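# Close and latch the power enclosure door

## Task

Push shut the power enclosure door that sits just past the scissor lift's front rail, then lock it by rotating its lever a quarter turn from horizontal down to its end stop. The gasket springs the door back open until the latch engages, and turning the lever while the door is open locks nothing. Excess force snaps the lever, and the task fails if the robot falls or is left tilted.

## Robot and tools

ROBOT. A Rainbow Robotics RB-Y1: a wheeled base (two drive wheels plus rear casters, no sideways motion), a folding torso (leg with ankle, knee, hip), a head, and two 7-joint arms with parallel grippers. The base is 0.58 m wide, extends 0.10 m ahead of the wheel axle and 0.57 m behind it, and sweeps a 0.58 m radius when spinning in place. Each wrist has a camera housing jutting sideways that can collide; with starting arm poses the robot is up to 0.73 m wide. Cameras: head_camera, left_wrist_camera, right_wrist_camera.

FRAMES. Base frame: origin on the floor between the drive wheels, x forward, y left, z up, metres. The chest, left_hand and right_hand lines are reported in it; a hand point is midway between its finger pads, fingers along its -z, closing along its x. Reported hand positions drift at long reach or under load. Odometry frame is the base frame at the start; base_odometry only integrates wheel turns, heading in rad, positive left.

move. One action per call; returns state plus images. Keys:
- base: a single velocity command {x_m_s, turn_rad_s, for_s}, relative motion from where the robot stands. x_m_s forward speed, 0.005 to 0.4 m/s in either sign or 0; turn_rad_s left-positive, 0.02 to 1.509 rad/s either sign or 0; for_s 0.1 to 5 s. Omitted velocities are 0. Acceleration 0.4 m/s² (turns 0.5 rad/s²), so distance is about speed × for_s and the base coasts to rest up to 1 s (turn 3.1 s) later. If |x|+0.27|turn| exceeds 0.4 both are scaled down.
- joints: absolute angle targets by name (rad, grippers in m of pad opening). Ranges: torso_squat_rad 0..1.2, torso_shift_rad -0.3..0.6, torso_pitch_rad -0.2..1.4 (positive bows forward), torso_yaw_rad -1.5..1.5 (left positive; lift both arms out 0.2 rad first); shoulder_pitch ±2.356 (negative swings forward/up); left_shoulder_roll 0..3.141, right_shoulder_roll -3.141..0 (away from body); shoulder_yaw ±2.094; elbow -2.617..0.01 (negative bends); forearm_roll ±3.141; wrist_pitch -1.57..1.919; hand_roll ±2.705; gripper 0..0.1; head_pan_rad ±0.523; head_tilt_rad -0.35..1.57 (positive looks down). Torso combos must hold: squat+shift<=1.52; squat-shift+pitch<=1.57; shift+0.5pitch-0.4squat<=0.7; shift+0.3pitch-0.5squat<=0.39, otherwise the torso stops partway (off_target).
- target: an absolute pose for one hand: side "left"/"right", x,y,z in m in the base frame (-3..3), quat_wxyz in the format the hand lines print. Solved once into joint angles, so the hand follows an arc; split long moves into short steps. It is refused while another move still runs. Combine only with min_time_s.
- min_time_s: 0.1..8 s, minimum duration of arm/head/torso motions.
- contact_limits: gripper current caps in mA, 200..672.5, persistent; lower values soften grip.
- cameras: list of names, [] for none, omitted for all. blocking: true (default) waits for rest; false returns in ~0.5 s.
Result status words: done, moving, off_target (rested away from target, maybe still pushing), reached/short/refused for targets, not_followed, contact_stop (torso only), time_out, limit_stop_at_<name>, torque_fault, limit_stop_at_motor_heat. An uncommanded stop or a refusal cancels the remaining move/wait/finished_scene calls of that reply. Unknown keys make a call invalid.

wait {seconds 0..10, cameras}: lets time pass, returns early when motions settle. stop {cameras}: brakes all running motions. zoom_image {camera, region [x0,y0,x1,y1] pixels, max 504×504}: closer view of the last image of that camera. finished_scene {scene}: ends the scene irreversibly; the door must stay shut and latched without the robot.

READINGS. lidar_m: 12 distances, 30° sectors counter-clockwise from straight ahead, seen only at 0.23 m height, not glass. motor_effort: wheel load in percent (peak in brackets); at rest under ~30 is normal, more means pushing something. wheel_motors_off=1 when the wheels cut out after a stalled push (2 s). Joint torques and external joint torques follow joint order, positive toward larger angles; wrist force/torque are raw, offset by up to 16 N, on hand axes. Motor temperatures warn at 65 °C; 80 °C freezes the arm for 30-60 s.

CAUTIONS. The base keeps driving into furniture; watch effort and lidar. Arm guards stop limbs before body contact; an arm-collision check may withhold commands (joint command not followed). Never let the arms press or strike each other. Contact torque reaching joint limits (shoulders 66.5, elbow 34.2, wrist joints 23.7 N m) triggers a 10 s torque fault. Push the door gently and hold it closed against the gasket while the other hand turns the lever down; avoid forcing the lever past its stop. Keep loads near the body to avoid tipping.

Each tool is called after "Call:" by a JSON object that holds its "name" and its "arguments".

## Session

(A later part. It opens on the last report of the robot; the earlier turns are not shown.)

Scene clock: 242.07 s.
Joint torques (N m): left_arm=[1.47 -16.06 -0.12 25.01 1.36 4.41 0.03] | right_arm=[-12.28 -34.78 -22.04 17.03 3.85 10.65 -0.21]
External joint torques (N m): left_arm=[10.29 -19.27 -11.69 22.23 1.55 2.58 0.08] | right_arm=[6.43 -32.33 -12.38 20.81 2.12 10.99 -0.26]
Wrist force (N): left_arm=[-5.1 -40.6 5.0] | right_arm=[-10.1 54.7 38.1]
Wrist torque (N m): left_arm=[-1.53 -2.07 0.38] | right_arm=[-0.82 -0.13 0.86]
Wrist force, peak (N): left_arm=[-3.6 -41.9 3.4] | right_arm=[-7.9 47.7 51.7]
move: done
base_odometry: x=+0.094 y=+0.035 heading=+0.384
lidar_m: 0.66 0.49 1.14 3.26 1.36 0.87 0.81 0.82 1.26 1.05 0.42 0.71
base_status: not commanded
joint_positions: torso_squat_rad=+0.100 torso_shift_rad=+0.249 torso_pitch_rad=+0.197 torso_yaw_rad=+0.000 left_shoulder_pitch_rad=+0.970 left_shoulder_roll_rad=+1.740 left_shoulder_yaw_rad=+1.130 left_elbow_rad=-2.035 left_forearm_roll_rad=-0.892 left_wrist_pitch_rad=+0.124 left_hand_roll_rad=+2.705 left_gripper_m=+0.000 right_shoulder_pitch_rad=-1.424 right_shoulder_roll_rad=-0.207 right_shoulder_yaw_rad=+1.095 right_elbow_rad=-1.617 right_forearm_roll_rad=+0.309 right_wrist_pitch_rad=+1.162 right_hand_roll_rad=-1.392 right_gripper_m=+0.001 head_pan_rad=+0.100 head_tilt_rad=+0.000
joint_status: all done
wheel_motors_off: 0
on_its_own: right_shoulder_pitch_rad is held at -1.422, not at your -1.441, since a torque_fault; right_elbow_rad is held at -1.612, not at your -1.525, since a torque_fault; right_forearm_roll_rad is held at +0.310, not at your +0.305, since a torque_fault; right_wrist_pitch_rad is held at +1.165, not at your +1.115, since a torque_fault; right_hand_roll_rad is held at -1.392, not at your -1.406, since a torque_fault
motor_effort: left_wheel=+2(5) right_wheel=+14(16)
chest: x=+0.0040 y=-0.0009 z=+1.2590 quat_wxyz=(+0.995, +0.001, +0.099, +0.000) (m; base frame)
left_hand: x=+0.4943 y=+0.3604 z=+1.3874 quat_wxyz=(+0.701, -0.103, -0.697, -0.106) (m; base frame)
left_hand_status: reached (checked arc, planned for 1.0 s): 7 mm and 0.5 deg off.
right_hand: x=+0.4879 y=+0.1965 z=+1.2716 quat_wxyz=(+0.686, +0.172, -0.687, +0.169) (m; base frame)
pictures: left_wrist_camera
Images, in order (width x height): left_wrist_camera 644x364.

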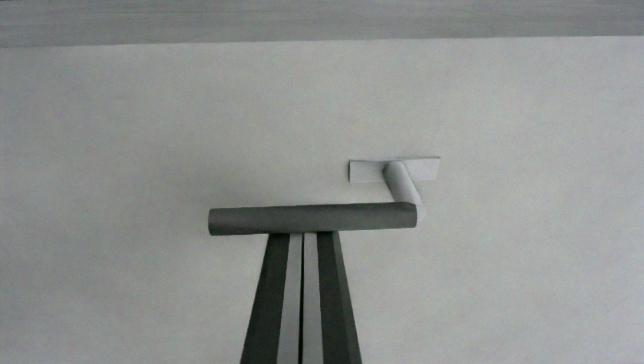

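Call:
{"name": "move", "arguments": {"target": {"side":"left","x":0.491,"y":0.352,"z":1.387,"quat_wxyz":[0.6992,-0.1057,-0.6992,-0.1057]}, "min_time_s": 0.7, "cameras": []}}

Call:
{"name": "move", "arguments": {"target": {"side":"left","x":0.40,"y":0.385,"z":1.40,"quat_wxyz":[0.6992,-0.1057,-0.6992,-0.1057]}, "min_time_s": 1, "cameras": ["left_wrist_camera"]}}

Call:
{"name": "move", "arguments": {"target": {"side":"right","x":0.44,"y":0.15,"z":1.28,"quat_wxyz":[0.6893,0.1578,-0.6893,0.1578]}, "min_time_s": 1.5, "cameras": ["head_camera","left_wrist_camera"]}}

Call:
{"name": "wait", "arguments": {"seconds": 1, "cameras": ["left_wrist_camera"]}}

Scene clock: 247.67 s.
Joint torques (N m): left_arm=[-6.48 2.06 12.31 2.57 -0.01 1.62 -0.51] | right_arm=[-13.95 -30.99 -21.66 18.65 2.95 5.74 -0.19]
External joint torques (N m): left_arm=[2.25 -0.71 0.83 -0.2 0.2 -0.18 -0.45] | right_arm=[4.76 -28.5 -12 22.41 1.21 6.08 -0.24]
Wrist force (N): left_arm=[-12.5 9.4 10.6] | right_arm=[-8.2 36.4 76.1]
Wrist torque (N m): left_arm=[-0.52 -1.81 0.48] | right_arm=[-1.69 -0.40 0.79]
Wrist force, peak (N): left_arm=[-5.2 -40.7 5.3] | right_arm=[-8.3 37.8 78.5]
move: done
base_odometry: x=+0.094 y=+0.035 heading=+0.384
lidar_m: 0.66 0.49 1.14 3.26 1.35 0.88 0.80 0.82 1.27 1.05 0.42 0.71
base_status: not commanded
joint_positions: torso_squat_rad=+0.100 torso_shift_rad=+0.249 torso_pitch_rad=+0.197 torso_yaw_rad=+0.000 left_shoulder_pitch_rad=+0.995 left_shoulder_roll_rad=+1.739 left_shoulder_yaw_rad=+1.149 left_elbow_rad=-2.064 left_forearm_roll_rad=-0.864 left_wrist_pitch_rad=+0.148 left_hand_roll_rad=+2.681 left_gripper_m=+0.000 right_shoulder_pitch_rad=-1.423 right_shoulder_roll_rad=-0.208 right_shoulder_yaw_rad=+1.095 right_elbow_rad=-1.617 right_forearm_roll_rad=+0.310 right_wrist_pitch_rad=+1.163 right_hand_roll_rad=-1.392 right_gripper_m=+0.001 head_pan_rad=+0.100 head_tilt_rad=+0.000
joint_status: all done
wheel_motors_off: 0
on_its_own: right_shoulder_pitch_rad is held at -1.422, not at your -1.441, since a torque_fault; right_elbow_rad is held at -1.612, not at your -1.525, since a torque_fault; right_forearm_roll_rad is held at +0.310, not at your +0.305, since a torque_fault; right_wrist_pitch_rad is held at +1.165, not at your +1.115, since a torque_fault; right_hand_roll_rad is held at -1.392, not at your -1.406, since a torque_fault
motor_effort: left_wheel=+2(3) right_wheel=+14(15)
chest: x=+0.0040 y=-0.0005 z=+1.2590 quat_wxyz=(+0.995, +0.000, +0.098, +0.000) (m; base frame)
left_hand: x=+0.4910 y=+0.3527 z=+1.3869 quat_wxyz=(+0.698, -0.108, -0.700, -0.107) (m; base frame)
left_hand_status: reached (checked arc, planned for 0.7 s): 1 mm and 0.4 deg off.
right_hand: x=+0.4882 y=+0.1964 z=+1.2714 quat_wxyz=(+0.686, +0.172, -0.687, +0.168) (m; base frame)
pictures: none
No camera images: "cameras" was empty.

Scene clock: 249.00 s.
Joint torques (N m): left_arm=[-4.32 5.07 11.02 1.3 -0.06 1.59 -0.55] | right_arm=[-14.65 -30.09 -21.74 18.19 2.91 5.56 -0.33]
External joint torques (N m): left_arm=[-1.55 -0.7 0.36 -0.51 -0.12 -0.18 -0.49] | right_arm=[4.06 -27.6 -12.07 21.96 1.17 5.91 -0.38]
Wrist force (N): left_arm=[-12.3 9.4 10.0] | right_arm=[-8.6 36.8 75.0]
Wrist torque (N m): left_arm=[-0.50 -1.77 0.46] | right_arm=[-1.64 -0.36 0.81]
Wrist force, peak (N): left_arm=[-13.2 10.1 10.1] | right_arm=[-7.8 35.9 82.7]
move: done
base_odometry: x=+0.094 y=+0.035 heading=+0.384
lidar_m: 0.66 0.49 1.14 3.26 1.36 0.87 0.81 0.81 1.26 1.05 0.42 0.71
base_status: not commanded
joint_positions: torso_squat_rad=+0.100 torso_shift_rad=+0.249 torso_pitch_rad=+0.197 torso_yaw_rad=+0.000 left_shoulder_pitch_rad=+0.935 left_shoulder_roll_rad=+1.337 left_shoulder_yaw_rad=+1.246 left_elbow_rad=-2.236 left_forearm_roll_rad=-0.888 left_wrist_pitch_rad=-0.142 left_hand_roll_rad=+2.647 left_gripper_m=+0.000 right_shoulder_pitch_rad=-1.423 right_shoulder_roll_rad=-0.208 right_shoulder_yaw_rad=+1.095 right_elbow_rad=-1.617 right_forearm_roll_rad=+0.310 right_wrist_pitch_rad=+1.163 right_hand_roll_rad=-1.392 right_gripper_m=+0.001 head_pan_rad=+0.100 head_tilt_rad=+0.000
joint_status: all done
wheel_motors_off: 0
on_its_own: right_shoulder_pitch_rad is held at -1.422, not at your -1.441, since a torque_fault; right_elbow_rad is held at -1.612, not at your -1.525, since a torque_fault; right_forearm_roll_rad is held at +0.310, not at your +0.305, since a torque_fault; right_wrist_pitch_rad is held at +1.165, not at your +1.115, since a torque_fault; right_hand_roll_rad is held at -1.392, not at your -1.406, since a torque_fault
motor_effort: left_wheel=+3(3) right_wheel=+14(16)
chest: x=+0.0040 y=-0.0004 z=+1.2590 quat_wxyz=(+0.995, +0.000, +0.098, +0.000) (m; base frame)
left_hand: x=+0.4002 y=+0.3849 z=+1.3996 quat_wxyz=(+0.700, -0.105, -0.699, -0.104) (m; base frame)
left_hand_status: reached (checked arc, planned for 1.0 s): 0 mm and 0.2 deg off.
right_hand: x=+0.4883 y=+0.1963 z=+1.2714 quat_wxyz=(+0.686, +0.171, -0.687, +0.168) (m; base frame)
pictures: left_wrist_camera
Images, in order (width x height): left_wrist_camera 644x364.

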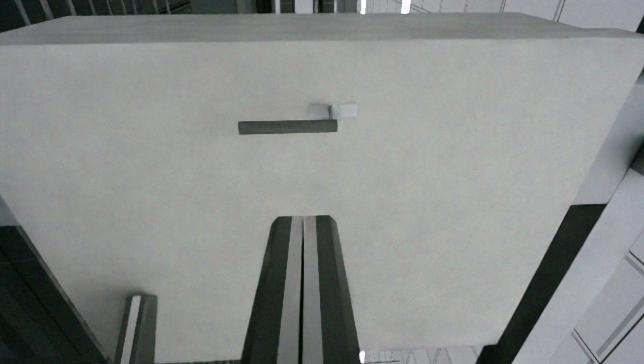

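Scene clock: 250.83 s.
Joint torques (N m): left_arm=[-4.42 5.03 11.1 1.35 -0.1 1.68 -0.55] | right_arm=[-17.11 -2.83 -9.75 -4.29 2.29 -0.81 0.28]
External joint torques (N m): left_arm=[-1.65 -0.68 0.44 -0.45 -0.17 -0.09 -0.49] | right_arm=[-0.2 -1.05 -0.26 -0.53 0.47 -0.32 0.23]
Wrist force (N): left_arm=[-12.5 9.8 10.4] | right_arm=[-8.9 13.1 2.6]
Wrist torque (N m): left_arm=[-0.53 -1.78 0.49] | right_arm=[-1.98 -0.05 0.64]
Wrist force, peak (N): left_arm=[-12.3 9.8 11.0] | right_arm=[-8.6 37.0 75.0]
move: done
base_odometry: x=+0.095 y=+0.035 heading=+0.384
lidar_m: 0.65 0.49 1.14 3.26 1.36 0.87 0.81 0.82 1.26 1.05 0.42 0.71
base_status: not commanded
joint_positions: torso_squat_rad=+0.100 torso_shift_rad=+0.250 torso_pitch_rad=+0.200 torso_yaw_rad=+0.000 left_shoulder_pitch_rad=+0.935 left_shoulder_roll_rad=+1.337 left_shoulder_yaw_rad=+1.246 left_elbow_rad=-2.236 left_forearm_roll_rad=-0.888 left_wrist_pitch_rad=-0.142 left_hand_roll_rad=+2.647 left_gripper_m=+0.000 right_shoulder_pitch_rad=-1.340 right_shoulder_roll_rad=-0.302 right_shoulder_yaw_rad=+1.100 right_elbow_rad=-1.958 right_forearm_roll_rad=+0.322 right_wrist_pitch_rad=+1.403 right_hand_roll_rad=-1.309 right_gripper_m=+0.001 head_pan_rad=+0.100 head_tilt_rad=+0.000
joint_status: all done
wheel_motors_off: 0
motor_effort: left_wheel=-7(8) right_wheel=+4(15)
chest: x=+0.0057 y=-0.0001 z=+1.2586 quat_wxyz=(+0.995, +0.000, +0.100, +0.000) (m; base frame)
left_hand: x=+0.4024 y=+0.3852 z=+1.3980 quat_wxyz=(+0.701, -0.105, -0.698, -0.104) (m; base frame)
right_hand: x=+0.4418 y=+0.1504 z=+1.2785 quat_wxyz=(+0.690, +0.158, -0.688, +0.158) (m; base frame)
right_hand_status: reached (checked arc, planned for 1.5 s): 2 mm and 0.2 deg off.
pictures: head_camera, left_wrist_camera
Images, in order (width x height): head_camera 896x504, left_wrist_camera 644x364.

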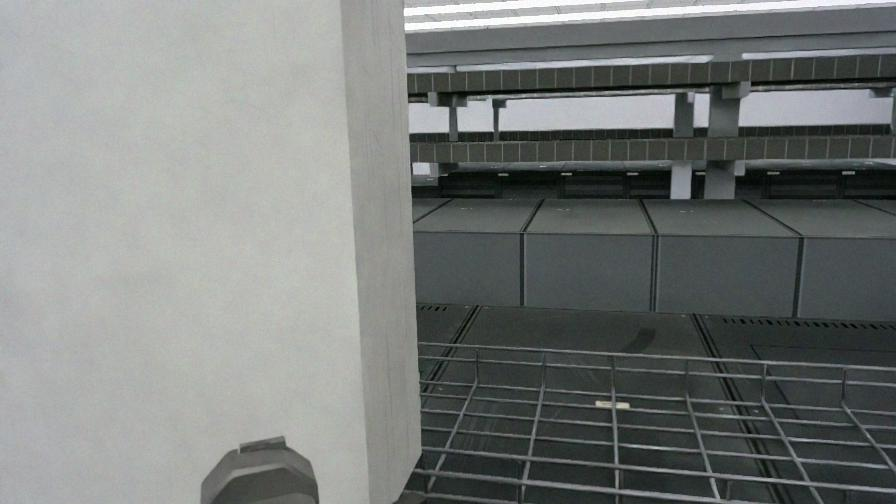

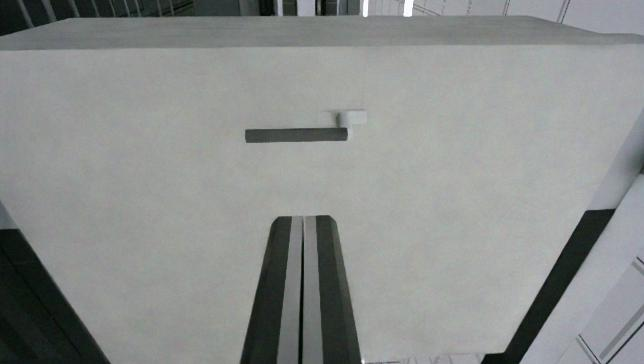

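Scene clock: 251.83 s.
Joint torques (N m): left_arm=[-4.32 4.89 11.02 1.31 -0.05 1.58 -0.55] | right_arm=[-17.65 -3.09 -9.68 -4.38 2.38 -0.93 0.26]
External joint torques (N m): left_arm=[-1.55 -0.82 0.36 -0.49 -0.11 -0.19 -0.5] | right_arm=[-0.74 -1.31 -0.19 -0.63 0.56 -0.43 0.2]
Wrist force (N): left_arm=[-12.3 9.4 10.5] | right_arm=[-9.0 13.4 2.8]
Wrist torque (N m): left_arm=[-0.48 -1.76 0.48] | right_arm=[-2.00 -0.07 0.64]
Wrist force, peak (N): left_arm=[-12.6 9.7 10.4] | right_arm=[-9.5 13.4 2.7]
base_odometry: x=+0.095 y=+0.035 heading=+0.384
lidar_m: 0.65 0.49 1.14 3.26 1.36 0.88 0.81 0.82 1.26 1.04 0.42 0.71
base_status: not commanded
joint_positions: torso_squat_rad=+0.100 torso_shift_rad=+0.250 torso_pitch_rad=+0.200 torso_yaw_rad=+0.000 left_shoulder_pitch_rad=+0.935 left_shoulder_roll_rad=+1.337 left_shoulder_yaw_rad=+1.246 left_elbow_rad=-2.236 left_forearm_roll_rad=-0.888 left_wrist_pitch_rad=-0.142 left_hand_roll_rad=+2.647 left_gripper_m=+0.000 right_shoulder_pitch_rad=-1.340 right_shoulder_roll_rad=-0.302 right_shoulder_yaw_rad=+1.100 right_elbow_rad=-1.958 right_forearm_roll_rad=+0.322 right_wrist_pitch_rad=+1.403 right_hand_roll_rad=-1.309 right_gripper_m=+0.001 head_pan_rad=+0.100 head_tilt_rad=+0.000
joint_status: all done
wheel_motors_off: 0
motor_effort: left_wheel=-7(8) right_wheel=+7(15)
chest: x=+0.0057 y=-0.0001 z=+1.2586 quat_wxyz=(+0.995, +0.000, +0.100, +0.000) (m; base frame)
left_hand: x=+0.4024 y=+0.3852 z=+1.3980 quat_wxyz=(+0.701, -0.105, -0.698, -0.104) (m; base frame)
right_hand: x=+0.4418 y=+0.1504 z=+1.2785 quat_wxyz=(+0.690, +0.158, -0.688, +0.158) (m; base frame)
right_hand_status: reached (checked arc, planned for 1.5 s): 2 mm and 0.2 deg off.
wait: 1.00 s; at rest by 0.27 s
pictures: left_wrist_camera
Images, in order (width x height): left_wrist_camera 644x364.

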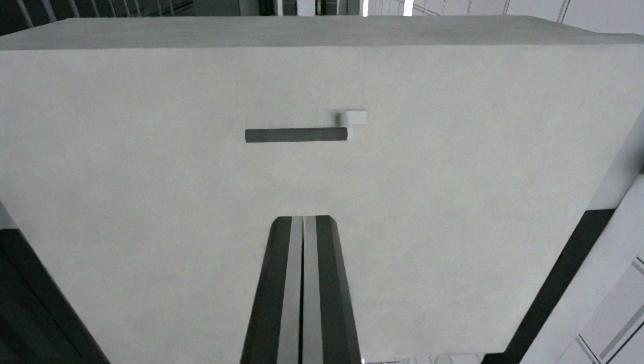

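Held shut without the robot.

Call:
{"name": "finished_scene", "arguments": {"scene": 2}}

The scene is finished: the task was done.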